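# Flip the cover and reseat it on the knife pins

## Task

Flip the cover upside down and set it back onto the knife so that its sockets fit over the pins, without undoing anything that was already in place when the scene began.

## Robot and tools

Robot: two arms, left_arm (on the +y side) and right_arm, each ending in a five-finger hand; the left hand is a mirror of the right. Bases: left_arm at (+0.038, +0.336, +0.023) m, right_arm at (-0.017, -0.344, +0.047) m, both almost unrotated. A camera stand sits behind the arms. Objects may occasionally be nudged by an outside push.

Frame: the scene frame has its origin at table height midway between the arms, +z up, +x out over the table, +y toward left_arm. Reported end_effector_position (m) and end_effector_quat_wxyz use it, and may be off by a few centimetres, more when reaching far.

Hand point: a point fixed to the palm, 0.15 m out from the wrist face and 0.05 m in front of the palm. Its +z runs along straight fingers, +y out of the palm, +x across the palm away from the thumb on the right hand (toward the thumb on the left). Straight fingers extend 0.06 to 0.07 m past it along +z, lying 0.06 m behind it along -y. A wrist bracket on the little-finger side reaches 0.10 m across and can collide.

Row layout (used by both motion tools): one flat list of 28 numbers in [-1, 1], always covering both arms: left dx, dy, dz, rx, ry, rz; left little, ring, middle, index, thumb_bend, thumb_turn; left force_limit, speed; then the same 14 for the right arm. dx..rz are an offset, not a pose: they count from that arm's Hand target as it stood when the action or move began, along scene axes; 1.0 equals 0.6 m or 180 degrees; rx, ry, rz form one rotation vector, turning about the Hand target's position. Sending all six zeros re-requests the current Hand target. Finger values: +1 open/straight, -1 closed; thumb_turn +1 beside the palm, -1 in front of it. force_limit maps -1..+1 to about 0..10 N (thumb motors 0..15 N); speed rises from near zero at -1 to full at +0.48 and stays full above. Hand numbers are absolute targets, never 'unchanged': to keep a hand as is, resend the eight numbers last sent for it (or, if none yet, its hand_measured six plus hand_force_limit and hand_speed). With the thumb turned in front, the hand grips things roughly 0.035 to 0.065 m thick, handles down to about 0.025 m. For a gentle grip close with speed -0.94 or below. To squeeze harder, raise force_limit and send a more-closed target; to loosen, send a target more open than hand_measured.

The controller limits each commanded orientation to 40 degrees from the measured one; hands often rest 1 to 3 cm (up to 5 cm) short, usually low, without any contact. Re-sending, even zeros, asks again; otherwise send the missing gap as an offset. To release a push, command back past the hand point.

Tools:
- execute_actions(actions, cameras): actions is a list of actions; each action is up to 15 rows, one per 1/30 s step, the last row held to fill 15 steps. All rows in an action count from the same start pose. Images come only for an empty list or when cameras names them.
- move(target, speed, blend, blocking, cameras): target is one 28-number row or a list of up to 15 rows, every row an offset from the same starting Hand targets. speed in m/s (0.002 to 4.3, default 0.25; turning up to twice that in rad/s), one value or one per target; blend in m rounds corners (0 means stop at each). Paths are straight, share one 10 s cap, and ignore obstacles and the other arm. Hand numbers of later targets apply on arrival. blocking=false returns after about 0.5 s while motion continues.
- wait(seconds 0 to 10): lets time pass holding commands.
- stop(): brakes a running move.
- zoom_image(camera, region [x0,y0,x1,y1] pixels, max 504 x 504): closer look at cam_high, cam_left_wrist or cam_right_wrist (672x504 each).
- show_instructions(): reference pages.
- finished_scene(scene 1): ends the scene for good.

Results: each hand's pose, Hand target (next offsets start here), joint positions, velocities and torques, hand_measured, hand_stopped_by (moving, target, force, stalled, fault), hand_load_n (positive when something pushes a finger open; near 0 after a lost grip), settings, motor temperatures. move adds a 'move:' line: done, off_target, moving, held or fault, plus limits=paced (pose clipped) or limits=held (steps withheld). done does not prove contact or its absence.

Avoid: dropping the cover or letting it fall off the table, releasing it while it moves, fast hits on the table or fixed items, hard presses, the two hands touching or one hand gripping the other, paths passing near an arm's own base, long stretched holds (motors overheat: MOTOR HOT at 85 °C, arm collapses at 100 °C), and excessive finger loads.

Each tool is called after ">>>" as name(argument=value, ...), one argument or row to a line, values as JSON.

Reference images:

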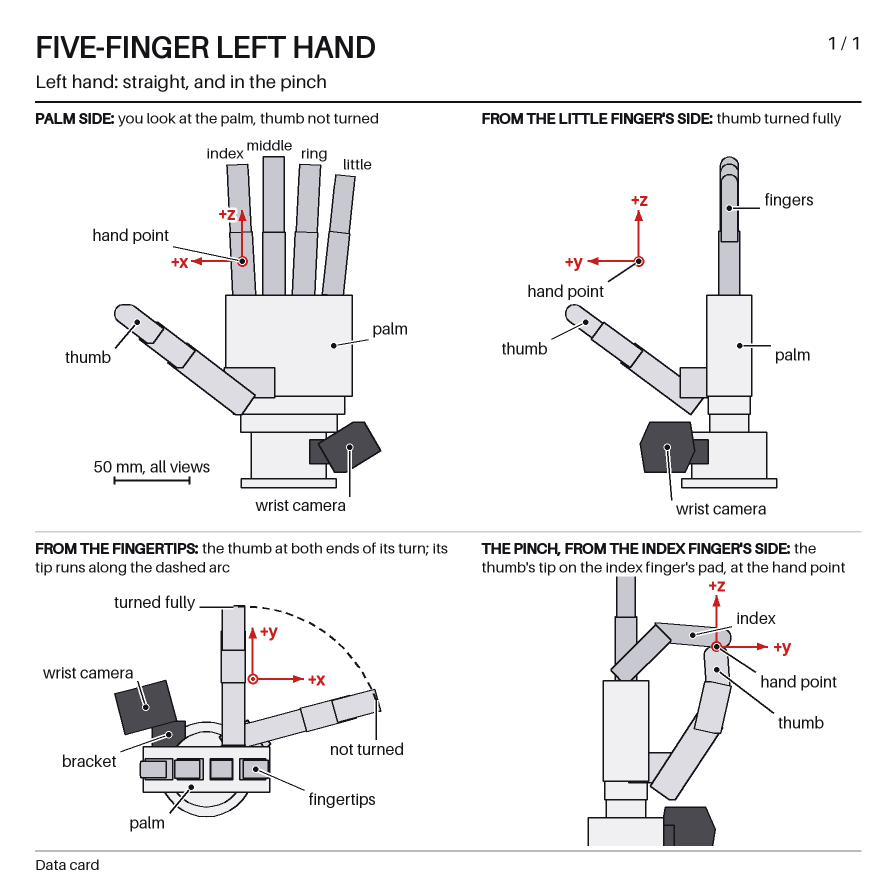

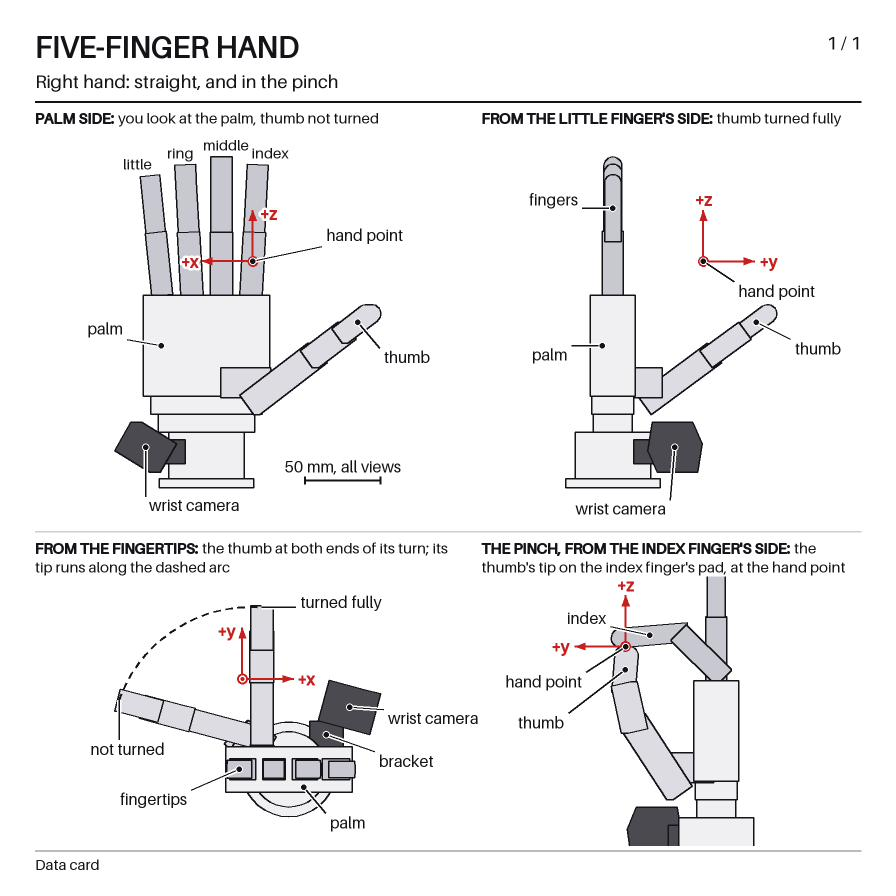

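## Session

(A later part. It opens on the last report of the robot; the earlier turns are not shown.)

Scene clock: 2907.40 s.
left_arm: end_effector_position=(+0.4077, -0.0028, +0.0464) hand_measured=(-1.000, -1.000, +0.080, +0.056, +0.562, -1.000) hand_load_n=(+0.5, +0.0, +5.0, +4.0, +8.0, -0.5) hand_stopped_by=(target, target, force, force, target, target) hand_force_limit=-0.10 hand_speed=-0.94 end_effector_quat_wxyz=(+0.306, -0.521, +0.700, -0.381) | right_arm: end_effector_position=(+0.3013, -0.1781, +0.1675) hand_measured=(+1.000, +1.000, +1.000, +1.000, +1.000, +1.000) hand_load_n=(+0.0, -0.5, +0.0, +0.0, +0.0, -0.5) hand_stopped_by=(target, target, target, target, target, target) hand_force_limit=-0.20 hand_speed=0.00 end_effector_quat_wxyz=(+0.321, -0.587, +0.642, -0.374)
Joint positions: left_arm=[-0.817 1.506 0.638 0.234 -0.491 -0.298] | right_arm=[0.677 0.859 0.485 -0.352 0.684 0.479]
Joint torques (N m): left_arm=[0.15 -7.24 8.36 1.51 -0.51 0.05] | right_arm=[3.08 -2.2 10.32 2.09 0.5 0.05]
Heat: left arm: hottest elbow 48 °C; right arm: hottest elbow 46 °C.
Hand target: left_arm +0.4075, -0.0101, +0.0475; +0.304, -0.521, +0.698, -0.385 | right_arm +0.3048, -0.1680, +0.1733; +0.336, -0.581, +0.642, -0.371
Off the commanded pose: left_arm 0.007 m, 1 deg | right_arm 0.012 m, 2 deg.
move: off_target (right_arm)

>>> execute_actions(
  actions=[],
)

>>> zoom_image(
  camera="cam_left_wrist",
  region=[80, 0, 200, 120],
)

>>> zoom_image(
  camera="cam_left_wrist",
  region=[110, 110, 230, 230],
)

>>> zoom_image(
  camera="cam_high",
  region=[352, 208, 379, 228],
)

>>> zoom_image(
  camera="cam_high",
  region=[294, 208, 321, 228],
)

>>> zoom_image(
  camera="cam_right_wrist",
  region=[355, 250, 405, 300],
)

Scene clock: 2919.67 s.
left_arm: end_effector_position=(+0.4077, -0.0028, +0.0464) hand_measured=(-1.000, -1.000, +0.080, +0.056, +0.562, -1.000) hand_load_n=(+0.5, +0.5, +5.0, +4.0, +8.0, +0.0) hand_stopped_by=(target, target, force, force, target, target) hand_force_limit=-0.10 hand_speed=-0.94 end_effector_quat_wxyz=(+0.306, -0.521, +0.700, -0.381) | right_arm: end_effector_position=(+0.3013, -0.1781, +0.1675) hand_measured=(+1.000, +1.000, +1.000, +1.000, +1.000, +1.000) hand_load_n=(+0.0, +0.0, +0.0, +0.0, +0.0, -0.5) hand_stopped_by=(target, target, target, target, target, target) hand_force_limit=-0.20 hand_speed=0.00 end_effector_quat_wxyz=(+0.321, -0.587, +0.642, -0.374)
Joint positions: left_arm=[-0.817 1.506 0.638 0.234 -0.491 -0.298] | right_arm=[0.677 0.859 0.485 -0.352 0.684 0.479]
Joint velocities: within noise
Joint torques (N m): left_arm=[0.09 -7.18 8.32 1.52 -0.54 0.06] | right_arm=[3.02 -2.43 10.21 2.15 0.48 0.05]
Motor temperatures (°C): left_arm=[28 33 48 31 31 30] | right_arm=[28 28 46 31 32 30]
Heat: left arm: hottest elbow 48 °C; right arm: hottest elbow 46 °C.
Hand target: left_arm +0.4075, -0.0101, +0.0475; +0.304, -0.521, +0.698, -0.385 | right_arm +0.3048, -0.1680, +0.1733; +0.336, -0.581, +0.642, -0.371
Off the commanded pose: left_arm 0.007 m, 1 deg | right_arm 0.012 m, 2 deg.
camera_calibration:
cam_left_wrist: T_world_to_cam=[[0.439686, -0.354963, 0.825032, -0.221583], [-0.644869, -0.764148, 0.0149026, 0.282882], [0.625157, -0.538589, -0.56489, -0.118928], [0, 0, 0, 1]] pos_world=[0.354197, 0.0734572, 0.111416]
cam_right_wrist: T_world_to_cam=[[-0.521132, -0.260785, -0.812658, 0.244157], [-0.576656, 0.809547, 0.110004, 0.276948], [0.629197, 0.525951, -0.572264, 0.112796], [0, 0, 0, 1]] pos_world=[0.215971, -0.219855, 0.2325]

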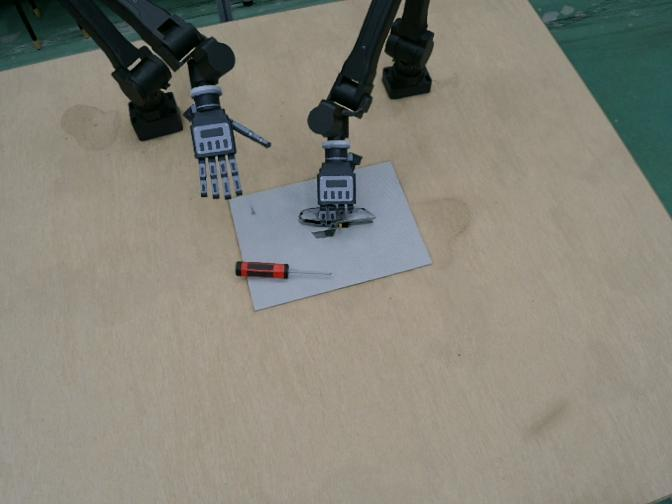

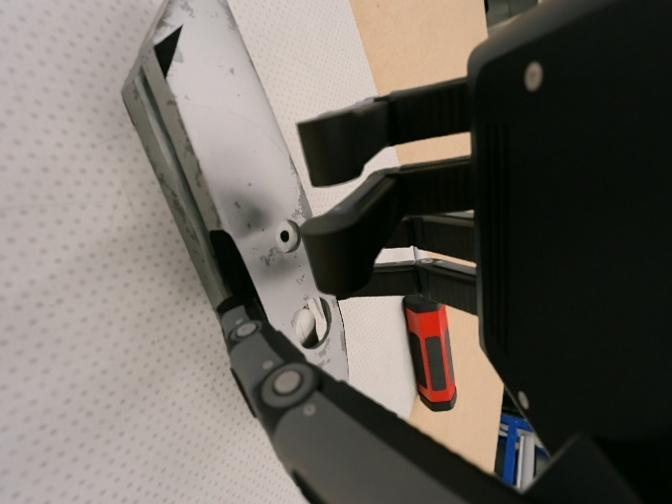

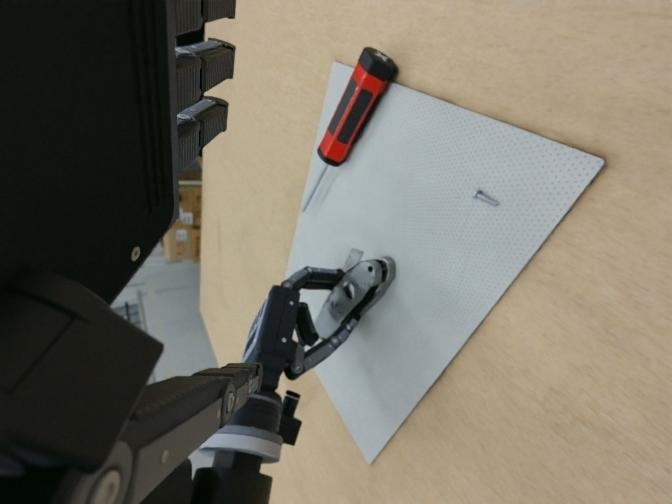

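Scaled by 4.200 from the camera's 672x504 image, which has a finer 960x720 frame.

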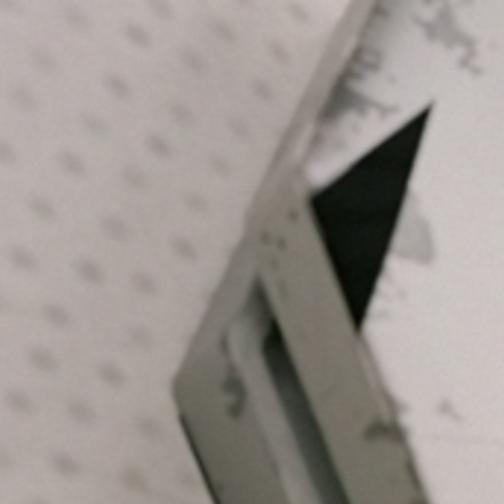

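Scaled by 4.200 from the camera's 672x504 image, which has a finer 960x720 frame.

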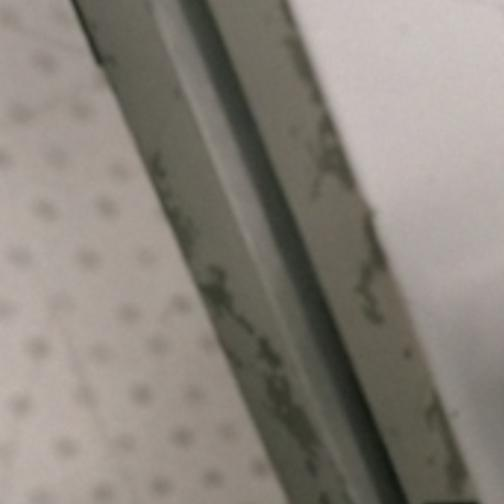

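Scaled by 18.667 from the camera's 672x504 image, which has a finer 960x720 frame.

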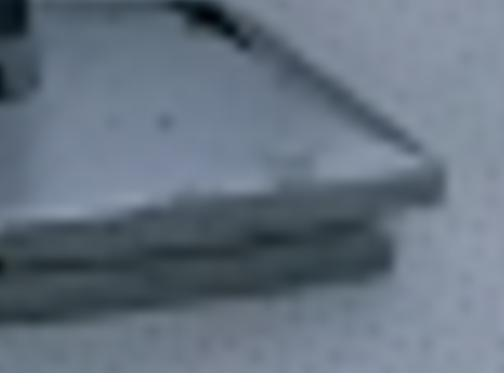

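Scaled by 18.667 from the camera's 672x504 image, which has a finer 960x720 frame.

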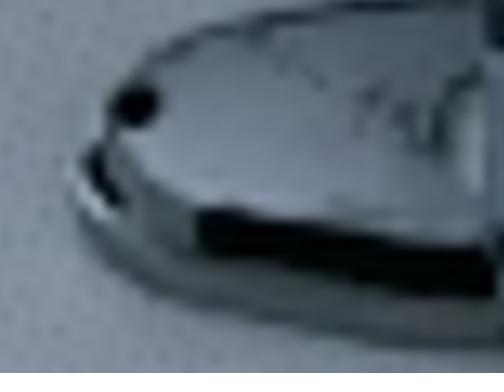

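Scaled by 10.080 from the camera's 672x504 image, which has a finer 960x720 frame.

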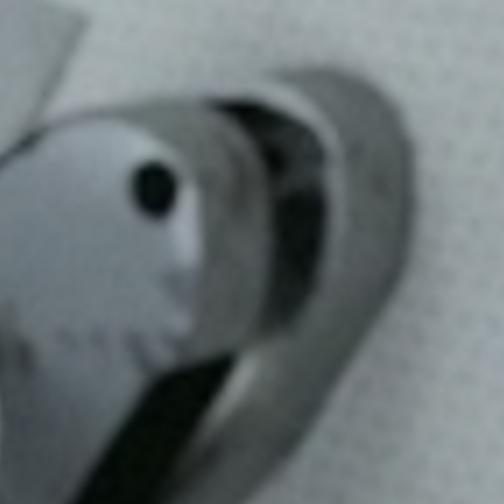

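>>> move(
  target=[0, -0.0083, 0.0, 0, 0, 0, -1, -1, -0.5, -0.35, 0.56, -1, -0.1, -0.94, 0, 0, 0, 0, 0, 0, 1, 1, 1, 1, 1, 1, -0.2, 0],
  speed=0.03,
)

Scene clock: 2949.57 s.
left_arm: end_effector_position=(+0.4066, -0.0030, +0.0447) hand_measured=(-1.000, -1.000, +0.080, +0.056, +0.562, -1.000) hand_load_n=(+0.0, +0.0, +5.0, +4.0, +8.0, -0.5) hand_stopped_by=(target, target, force, force, target, target) hand_force_limit=-0.10 hand_speed=-0.94 end_effector_quat_wxyz=(+0.308, -0.521, +0.700, -0.379) | right_arm: end_effector_position=(+0.3013, -0.1781, +0.1675) hand_measured=(+1.000, +1.000, +1.000, +1.000, +1.000, +1.000) hand_load_n=(+0.0, +0.0, -0.5, +0.0, +0.0, -0.5) hand_stopped_by=(target, target, target, target, target, target) hand_force_limit=-0.20 hand_speed=0.00 end_effector_quat_wxyz=(+0.321, -0.587, +0.642, -0.374)
Joint positions: left_arm=[-0.822 1.51 0.638 0.234 -0.5 -0.299] | right_arm=[0.677 0.859 0.485 -0.352 0.684 0.479]
Joint torques (N m): left_arm=[-0.03 -6.89 9.17 1.31 -0.44 0] | right_arm=[3.25 -2.55 10.19 2.02 0.48 0.05]
Heat: left arm: hottest elbow 48 °C; right arm: hottest elbow 46 °C.
Hand target: left_arm +0.4075, -0.0151, +0.0475; +0.304, -0.521, +0.699, -0.385 | right_arm +0.3048, -0.1680, +0.1733; +0.336, -0.581, +0.642, -0.371
Off the commanded pose: left_arm 0.012 m, 1 deg | right_arm 0.012 m, 2 deg.
move: off_target (left_arm, right_arm)

>>> move(
  target=[
    [0.0083, 0.0178, 0.133, 0, 0, 0, -1, -1, -0.5, -0.35, 0.56, -1, -0.1, -0.94, 0, 0, 0, 0, 0, 0, 1, 1, 1, 1, 1, 1, -0.2, 0],
    [0.0083, 0.0178, 0.005, 0, 0, 0, -1, -1, -0.5, -0.35, 0.56, -1, -0.1, -0.94, 0, 0, 0, 0, 0, 0, 1, 1, 1, 1, 1, 1, -0.2, 0],
  ],
  speed=[0.08, 0.05],
  cameras=["all"],
)

>>> zoom_image(
  camera="cam_left_wrist",
  region=[80, 0, 200, 120],
)

>>> zoom_image(
  camera="cam_left_wrist",
  region=[110, 110, 230, 230],
)

>>> zoom_image(
  camera="cam_high",
  region=[352, 208, 379, 228],
)

>>> zoom_image(
  camera="cam_high",
  region=[294, 208, 321, 228],
)

>>> zoom_image(
  camera="cam_right_wrist",
  region=[355, 250, 405, 300],
)

Scene clock: 2985.20 s.
left_arm: end_effector_position=(+0.4056, -0.0051, +0.0488) hand_measured=(-1.000, -1.000, +0.080, +0.056, +0.562, -1.000) hand_load_n=(+0.0, +0.0, +4.5, +4.5, +7.5, -0.5) hand_stopped_by=(target, target, force, force, target, target) hand_force_limit=-0.10 hand_speed=-0.94 end_effector_quat_wxyz=(+0.300, -0.521, +0.703, -0.380) | right_arm: end_effector_position=(+0.3013, -0.1781, +0.1675) hand_measured=(+1.000, +1.000, +1.000, +1.000, +1.000, +1.000) hand_load_n=(+0.0, -0.5, +0.0, -0.5, +0.0, -0.5) hand_stopped_by=(target, target, target, target, target, target) hand_force_limit=-0.20 hand_speed=0.00 end_effector_quat_wxyz=(+0.321, -0.587, +0.642, -0.374)
Joint positions: left_arm=[-0.819 1.498 0.645 0.21 -0.482 -0.304] | right_arm=[0.677 0.859 0.485 -0.352 0.684 0.479]
Joint torques (N m): left_arm=[1.67 -7.53 7.75 2.39 -0.23 0.25] | right_arm=[3.08 -1.9 10.17 2.02 0.49 0.04]
Heat: left arm: hottest elbow 49 °C; right arm: hottest elbow 46 °C.
Hand target: left_arm +0.4124, -0.0043, +0.0504; +0.304, -0.521, +0.699, -0.385 | right_arm +0.3048, -0.1680, +0.1733; +0.336, -0.581, +0.642, -0.371
Off the commanded pose: left_arm 0.007 m, 1 deg | right_arm 0.012 m, 2 deg.
move: off_target (right_arm)
camera_calibration:
cam_left_wrist: T_world_to_cam=[[0.446632, -0.356094, 0.820803, -0.226041], [-0.64933, -0.760142, 0.0235491, 0.281087], [0.615541, -0.54349, -0.570726, -0.113401], [0, 0, 0, 1]] pos_world=[0.353278, 0.0715417, 0.114194]
cam_right_wrist: T_world_to_cam=[[-0.521132, -0.260785, -0.812658, 0.244157], [-0.576656, 0.809547, 0.110004, 0.276948], [0.629197, 0.525951, -0.572264, 0.112796], [0, 0, 0, 1]] pos_world=[0.215971, -0.219855, 0.2325]

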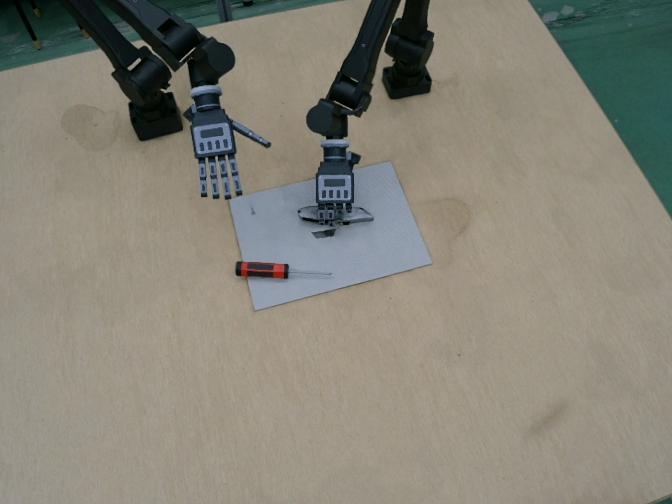

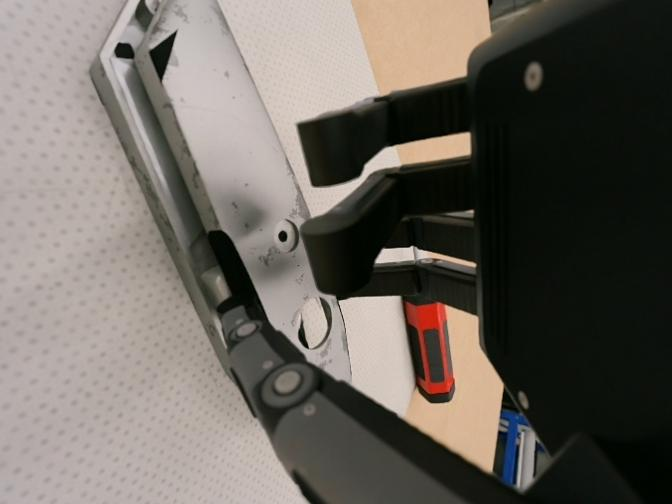

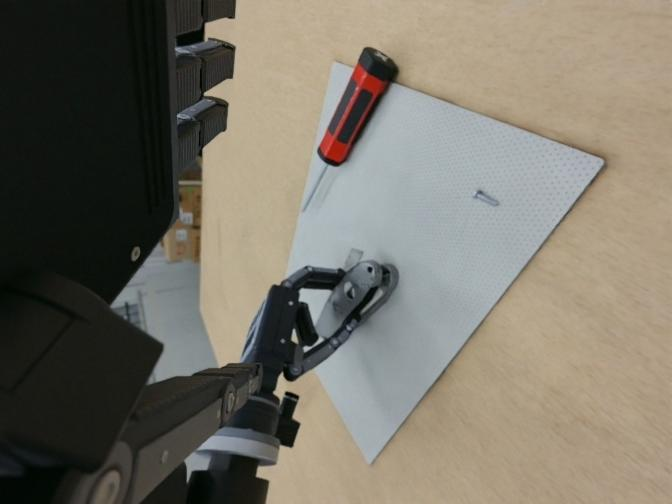

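Scaled by 4.200 from the camera's 672x504 image, which has a finer 960x720 frame.

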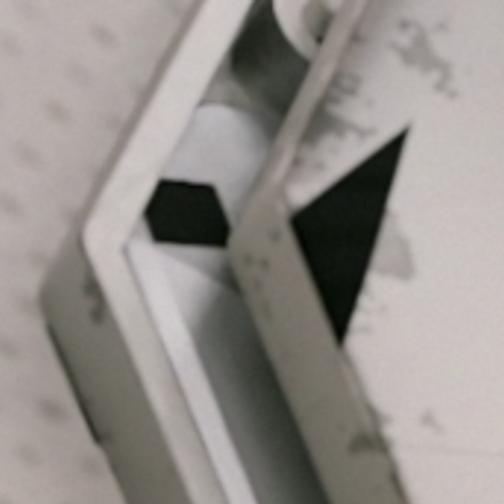

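Scaled by 4.200 from the camera's 672x504 image, which has a finer 960x720 frame.

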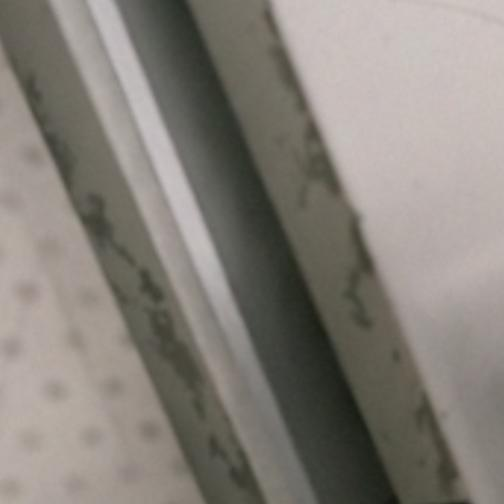

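Scaled by 18.667 from the camera's 672x504 image, which has a finer 960x720 frame.

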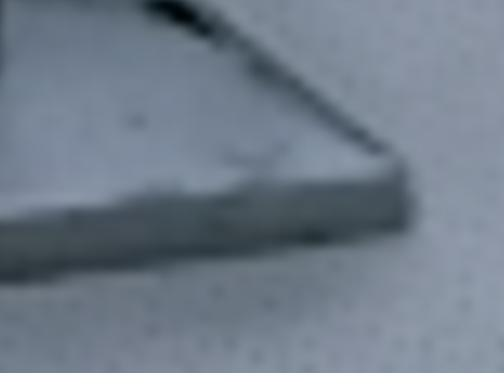

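Scaled by 18.667 from the camera's 672x504 image, which has a finer 960x720 frame.

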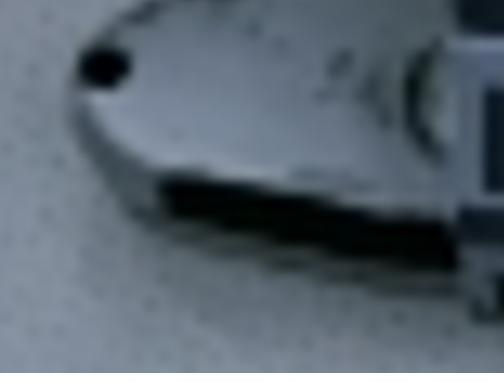

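Scaled by 10.080 from the camera's 672x504 image, which has a finer 960x720 frame.

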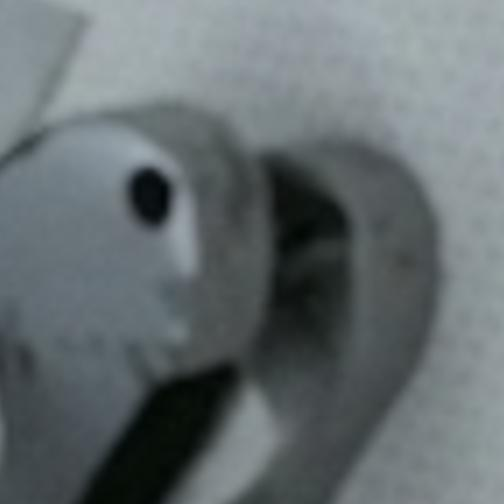

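>>> zoom_image(
  camera="cam_left_wrist",
  region=[200, 180, 400, 380],
)

>>> zoom_image(
  camera="cam_high",
  region=[290, 190, 390, 250],
)

>>> zoom_image(
  camera="cam_right_wrist",
  region=[290, 230, 430, 370],
)

Scaled by 2.520 from the camera's 672x504 image, which has a finer 960x720 frame.

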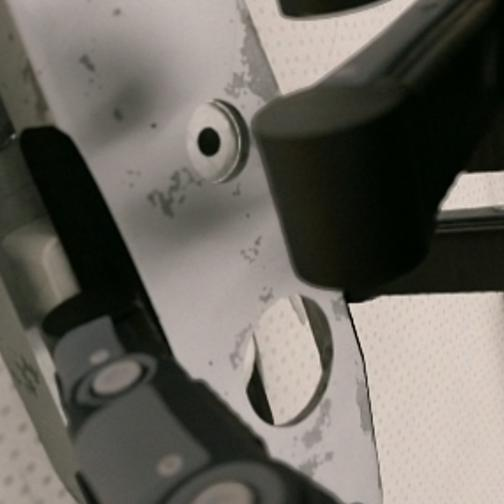

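Scaled by 5.040 from the camera's 672x504 image, which has a finer 960x720 frame.

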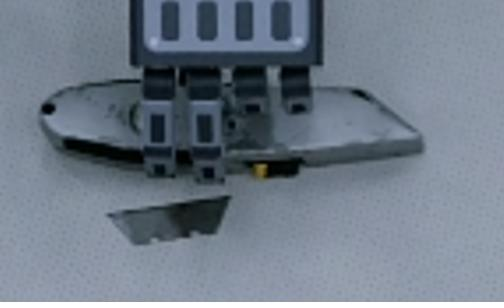

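Scaled by 3.600 from the camera's 672x504 image, which has a finer 960x720 frame.

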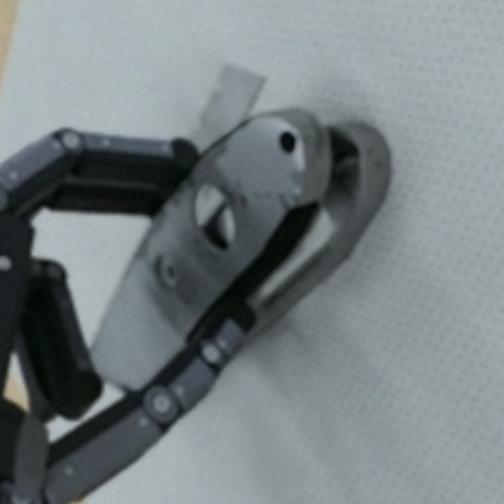

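>>> move(
  target=[
    [-0.0112, 0.0052, 0.11, 0.0053, -0.0016, -0.0061, -1, -1, -0.5, -0.35, 0.56, -1, -0.1, -0.94, 0, 0, 0, 0, 0, 0, 1, 1, 1, 1, 1, 1, -0.2, 0],
    [-0.0112, 0.0052, -0.003, 0.0053, -0.0016, -0.0061, -1, -1, -0.5, -0.35, 0.56, -1, -0.1, -0.94, 0, 0, 0, 0, 0, 0, 1, 1, 1, 1, 1, 1, -0.2, 0],
  ],
  speed=[0.08, 0.05],
  cameras=["all"],
)

>>> zoom_image(
  camera="cam_left_wrist",
  region=[80, 0, 200, 120],
)

>>> zoom_image(
  camera="cam_left_wrist",
  region=[110, 110, 230, 230],
)

>>> zoom_image(
  camera="cam_left_wrist",
  region=[250, 200, 370, 380],
)

>>> zoom_image(
  camera="cam_high",
  region=[352, 208, 379, 228],
)

>>> zoom_image(
  camera="cam_high",
  region=[294, 208, 321, 228],
)

>>> zoom_image(
  camera="cam_right_wrist",
  region=[355, 250, 405, 300],
)

Scene clock: 3104.63 s.
left_arm: end_effector_position=(+0.4013, +0.0004, +0.0469) hand_measured=(-1.000, -1.000, +0.080, +0.056, +0.562, -1.000) hand_load_n=(+0.0, +0.0, +4.0, +4.5, +8.0, -0.5) hand_stopped_by=(target, target, force, force, target, target) hand_force_limit=-0.10 hand_speed=-0.94 end_effector_quat_wxyz=(+0.303, -0.516, +0.707, -0.378) | right_arm: end_effector_position=(+0.3013, -0.1781, +0.1675) hand_measured=(+1.000, +1.000, +1.000, +1.000, +1.000, +1.000) hand_load_n=(+0.0, +0.0, +0.0, +0.0, +0.0, -0.5) hand_stopped_by=(target, target, target, target, target, target) hand_force_limit=-0.20 hand_speed=0.00 end_effector_quat_wxyz=(+0.321, -0.587, +0.642, -0.374)
Joint positions: left_arm=[-0.819 1.487 0.626 0.218 -0.481 -0.288] | right_arm=[0.677 0.859 0.485 -0.352 0.684 0.479]
Joint torques (N m): left_arm=[1.14 -7.3 7.76 2.28 -0.24 0.3] | right_arm=[3.14 -2.14 10.22 2.06 0.46 0.05]
Heat: left arm: hottest elbow 47 °C; right arm: hottest elbow 46 °C.
Hand target: left_arm +0.4057, -0.0012, +0.0486; +0.306, -0.511, +0.706, -0.383 | right_arm +0.3048, -0.1680, +0.1733; +0.336, -0.581, +0.642, -0.371
Off the commanded pose: left_arm 0.005 m, 1 deg | right_arm 0.012 m, 2 deg.
move: off_target (right_arm)
camera_calibration:
cam_left_wrist: T_world_to_cam=[[0.440828, -0.369703, 0.817919, -0.218107], [-0.656195, -0.754485, 0.0126342, 0.285796], [0.612437, -0.542284, -0.575195, -0.107424], [0, 0, 0, 1]] pos_world=[0.349476, 0.0767395, 0.112993]
cam_right_wrist: T_world_to_cam=[[-0.521132, -0.260785, -0.812658, 0.244157], [-0.576656, 0.809547, 0.110004, 0.276948], [0.629197, 0.525951, -0.572264, 0.112796], [0, 0, 0, 1]] pos_world=[0.215971, -0.219855, 0.2325]

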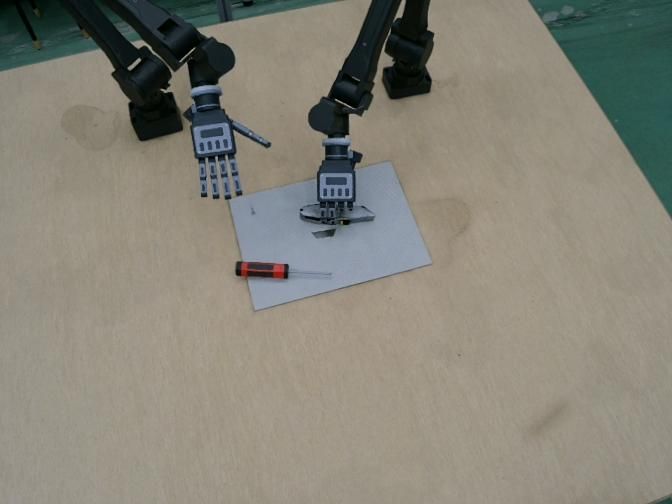

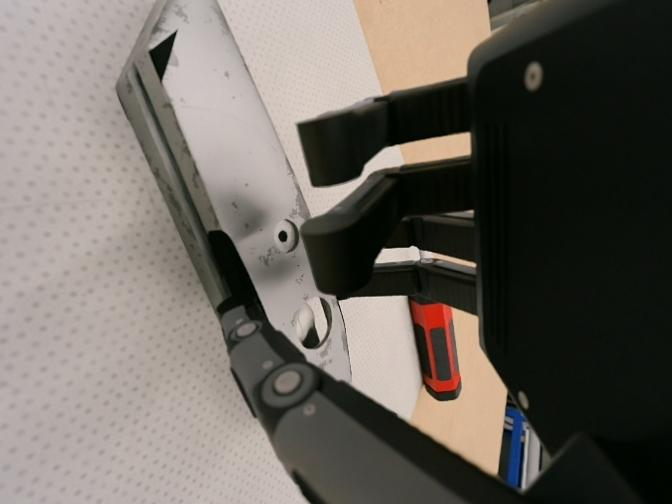

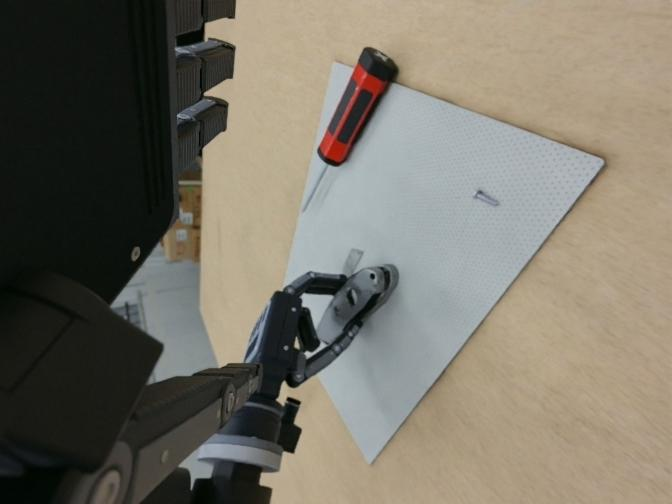

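Scaled by 4.200 from the camera's 672x504 image, which has a finer 960x720 frame.

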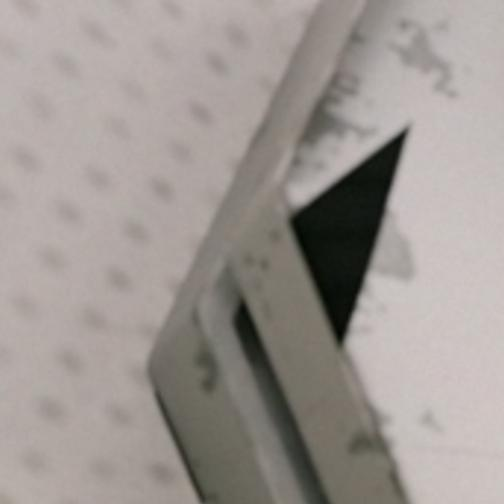

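Scaled by 4.200 from the camera's 672x504 image, which has a finer 960x720 frame.

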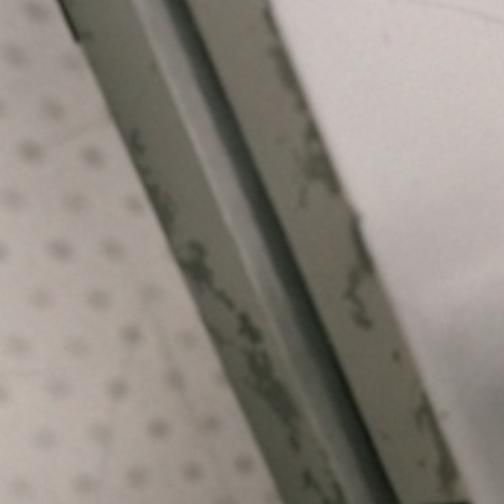

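Scaled by 2.800 from the camera's 672x504 image, which has a finer 960x720 frame.

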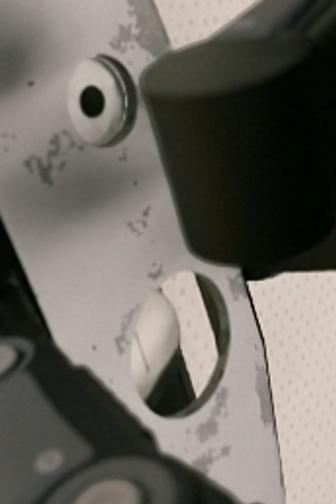

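Scaled by 18.667 from the camera's 672x504 image, which has a finer 960x720 frame.

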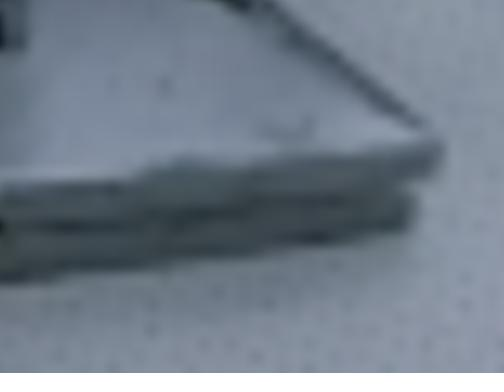

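Scaled by 18.667 from the camera's 672x504 image, which has a finer 960x720 frame.

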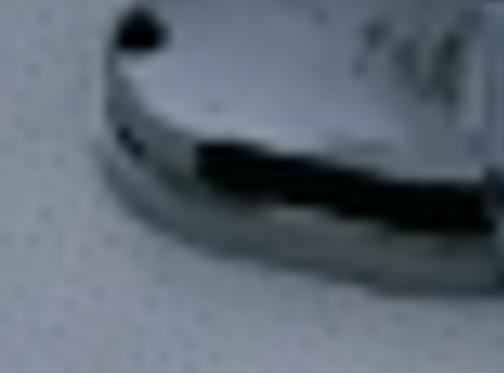

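Scaled by 10.080 from the camera's 672x504 image, which has a finer 960x720 frame.

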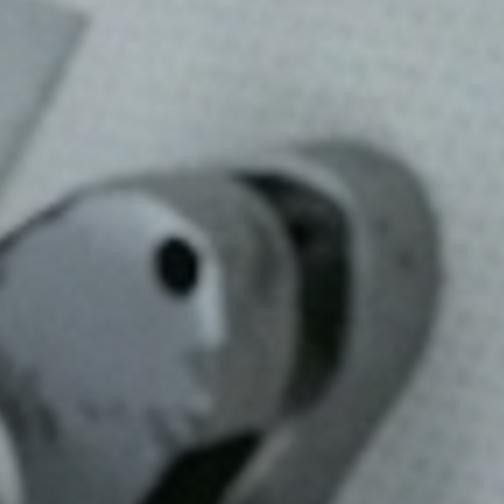

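>>> move(
  target=[
    [-0.0018, -0.0042, 0.11, 0.0037, -0.0012, 0.0017, -1, -1, -0.5, -0.35, 0.56, -1, -0.1, -0.94, 0, 0, 0, 0, 0, 0, 1, 1, 1, 1, 1, 1, -0.2, 0],
    [-0.0018, -0.0042, -0.0018, 0.0037, -0.0012, 0.0017, -1, -1, -0.5, -0.35, 0.56, -1, -0.1, -0.94, 0, 0, 0, 0, 0, 0, 1, 1, 1, 1, 1, 1, -0.2, 0],
  ],
  speed=[0.08, 0.05],
  cameras=["all"],
)

>>> zoom_image(
  camera="cam_left_wrist",
  region=[80, 0, 200, 120],
)

>>> zoom_image(
  camera="cam_left_wrist",
  region=[110, 110, 230, 230],
)

>>> zoom_image(
  camera="cam_left_wrist",
  region=[250, 200, 370, 380],
)

>>> zoom_image(
  camera="cam_high",
  region=[352, 208, 379, 228],
)

>>> zoom_image(
  camera="cam_high",
  region=[294, 208, 321, 228],
)

>>> zoom_image(
  camera="cam_right_wrist",
  region=[355, 250, 405, 300],
)

Scene clock: 3166.70 s.
left_arm: end_effector_position=(+0.4042, +0.0016, +0.0463) hand_measured=(-1.000, -1.000, +0.080, +0.056, +0.562, -1.000) hand_load_n=(+0.0, +0.0, +4.5, +4.5, +7.5, +0.0) hand_stopped_by=(target, target, force, force, target, target) hand_force_limit=-0.10 hand_speed=-0.94 end_effector_quat_wxyz=(+0.309, -0.518, +0.705, -0.373) | right_arm: end_effector_position=(+0.3013, -0.1781, +0.1675) hand_measured=(+1.000, +1.000, +1.000, +1.000, +1.000, +1.000) hand_load_n=(+0.0, +0.0, +0.0, +0.0, +0.0, +0.0) hand_stopped_by=(target, target, target, target, target, target) hand_force_limit=-0.20 hand_speed=0.00 end_effector_quat_wxyz=(+0.321, -0.587, +0.642, -0.374)
Joint positions: left_arm=[-0.819 1.494 0.634 0.211 -0.496 -0.288] | right_arm=[0.677 0.859 0.485 -0.352 0.684 0.479]
Joint torques (N m): left_arm=[0.21 -7.47 7.66 2.28 -0.49 0.28] | right_arm=[3.31 -2.55 10.09 1.88 0.5 0.07]
Heat: left arm: hottest elbow 48 °C; right arm: hottest elbow 46 °C.
Hand target: left_arm +0.4047, -0.0038, +0.0477; +0.311, -0.511, +0.706, -0.379 | right_arm +0.3048, -0.1680, +0.1733; +0.336, -0.581, +0.642, -0.371
Off the commanded pose: left_arm 0.005 m, 1 deg | right_arm 0.012 m, 2 deg.
move: off_target (right_arm)
camera_calibration:
cam_left_wrist: T_world_to_cam=[[0.442625, -0.373502, 0.815217, -0.219081], [-0.647278, -0.762251, 0.00220679, 0.285505], [0.620576, -0.528649, -0.579151, -0.112019], [0, 0, 0, 1]] pos_world=[0.351288, 0.0765796, 0.113093]
cam_right_wrist: T_world_to_cam=[[-0.521132, -0.260785, -0.812658, 0.244157], [-0.576656, 0.809547, 0.110004, 0.276948], [0.629197, 0.525951, -0.572264, 0.112796], [0, 0, 0, 1]] pos_world=[0.215971, -0.219855, 0.2325]

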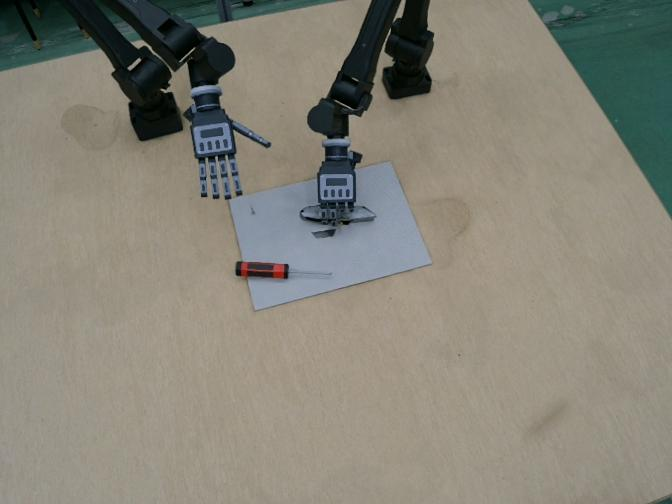

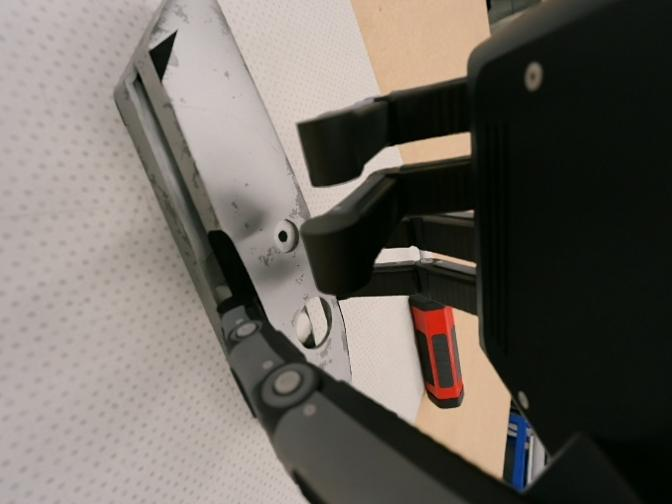

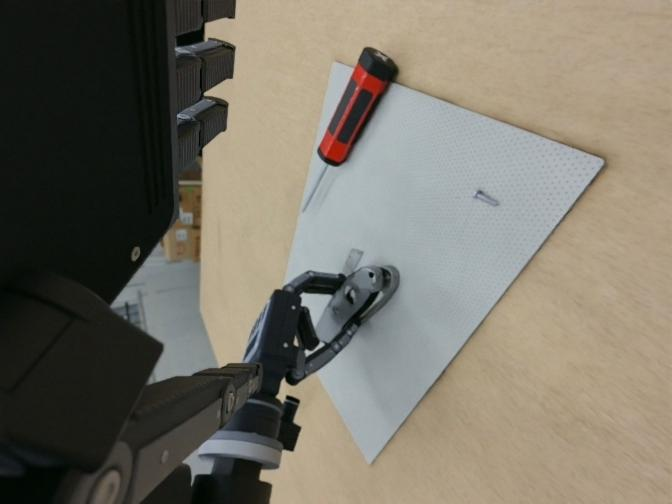

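Scaled by 4.200 from the camera's 672x504 image, which has a finer 960x720 frame.

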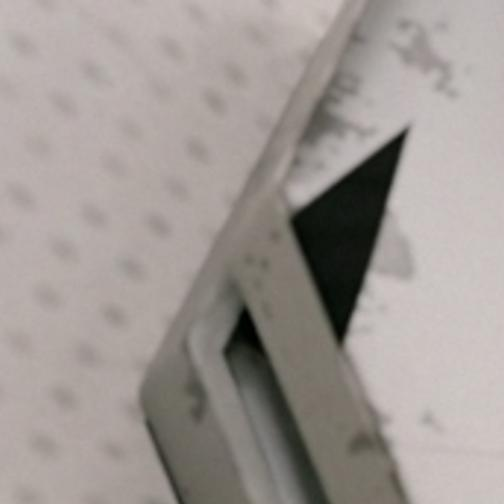

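Scaled by 4.200 from the camera's 672x504 image, which has a finer 960x720 frame.

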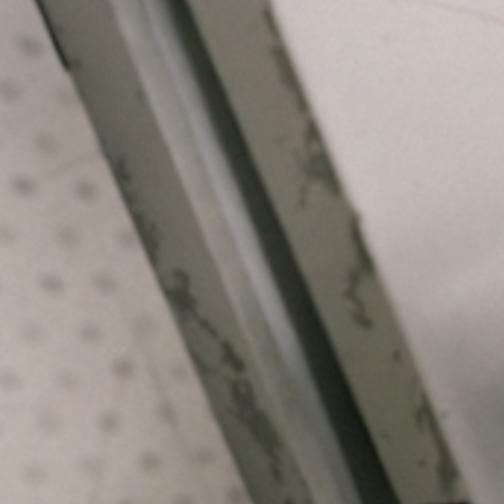

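Scaled by 2.800 from the camera's 672x504 image, which has a finer 960x720 frame.

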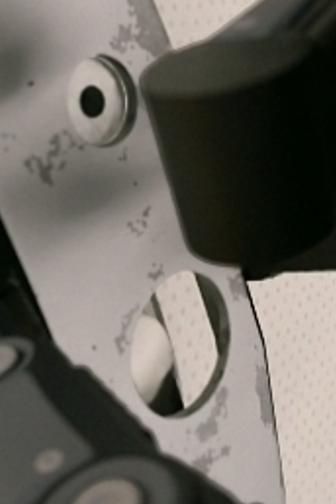

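Scaled by 18.667 from the camera's 672x504 image, which has a finer 960x720 frame.

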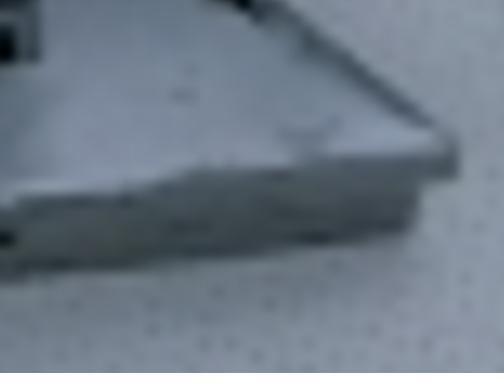

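Scaled by 18.667 from the camera's 672x504 image, which has a finer 960x720 frame.

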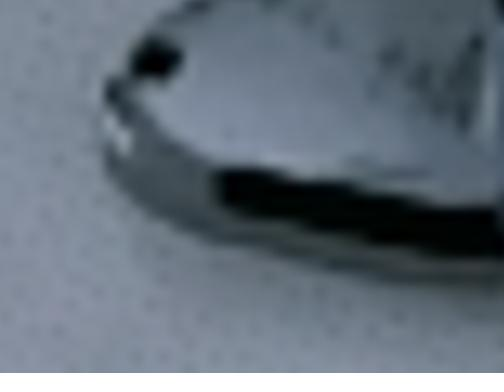

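Scaled by 10.080 from the camera's 672x504 image, which has a finer 960x720 frame.

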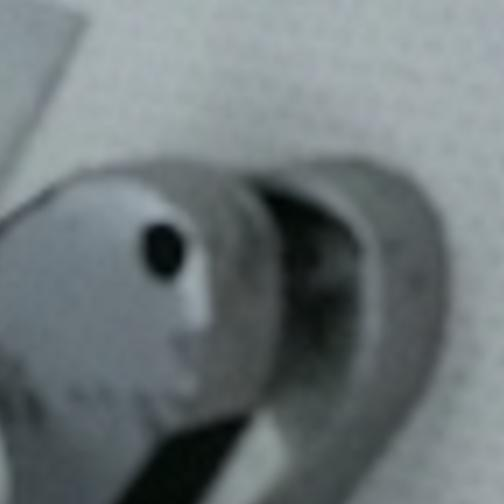

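>>> move(
  target=[-0.006, -0.007, 0.002, 0.0045, -0.0014, -0.0033, -1, -1, -0.5, -0.35, 0.56, -1, -0.1, -0.94, 0, 0, 0, 0, 0, 0, 1, 1, 1, 1, 1, 1, -0.2, 0],
  speed=0.02,
)

Scene clock: 3207.67 s.
left_arm: end_effector_position=(+0.4006, -0.0017, +0.0466) hand_measured=(-1.000, -1.000, +0.080, +0.056, +0.562, -1.000) hand_load_n=(+0.0, +0.0, +4.5, +4.5, +8.0, +0.0) hand_stopped_by=(target, target, force, force, target, target) hand_force_limit=-0.10 hand_speed=-0.94 end_effector_quat_wxyz=(+0.311, -0.513, +0.708, -0.373) | right_arm: end_effector_position=(+0.3013, -0.1781, +0.1675) hand_measured=(+1.000, +1.000, +1.000, +1.000, +1.000, +1.000) hand_load_n=(+0.0, +0.0, +0.0, +0.0, +0.0, +0.0) hand_stopped_by=(target, target, target, target, target, target) hand_force_limit=-0.20 hand_speed=0.00 end_effector_quat_wxyz=(+0.321, -0.587, +0.642, -0.374)
Joint positions: left_arm=[-0.834 1.494 0.634 0.211 -0.507 -0.285] | right_arm=[0.677 0.859 0.485 -0.352 0.684 0.479]
Joint torques (N m): left_arm=[0.15 -7.3 8.16 1.92 -0.56 0.31] | right_arm=[3.49 -2.67 10.14 1.95 0.44 0.05]
Heat: left arm: hottest elbow 47 °C; right arm: hottest elbow 46 °C.
Hand target: left_arm +0.4011, -0.0081, +0.0489; +0.315, -0.504, +0.711, -0.377 | right_arm +0.3048, -0.1680, +0.1733; +0.336, -0.581, +0.642, -0.371
Off the commanded pose: left_arm 0.007 m, 1 deg | right_arm 0.012 m, 2 deg.
move: off_target (right_arm)


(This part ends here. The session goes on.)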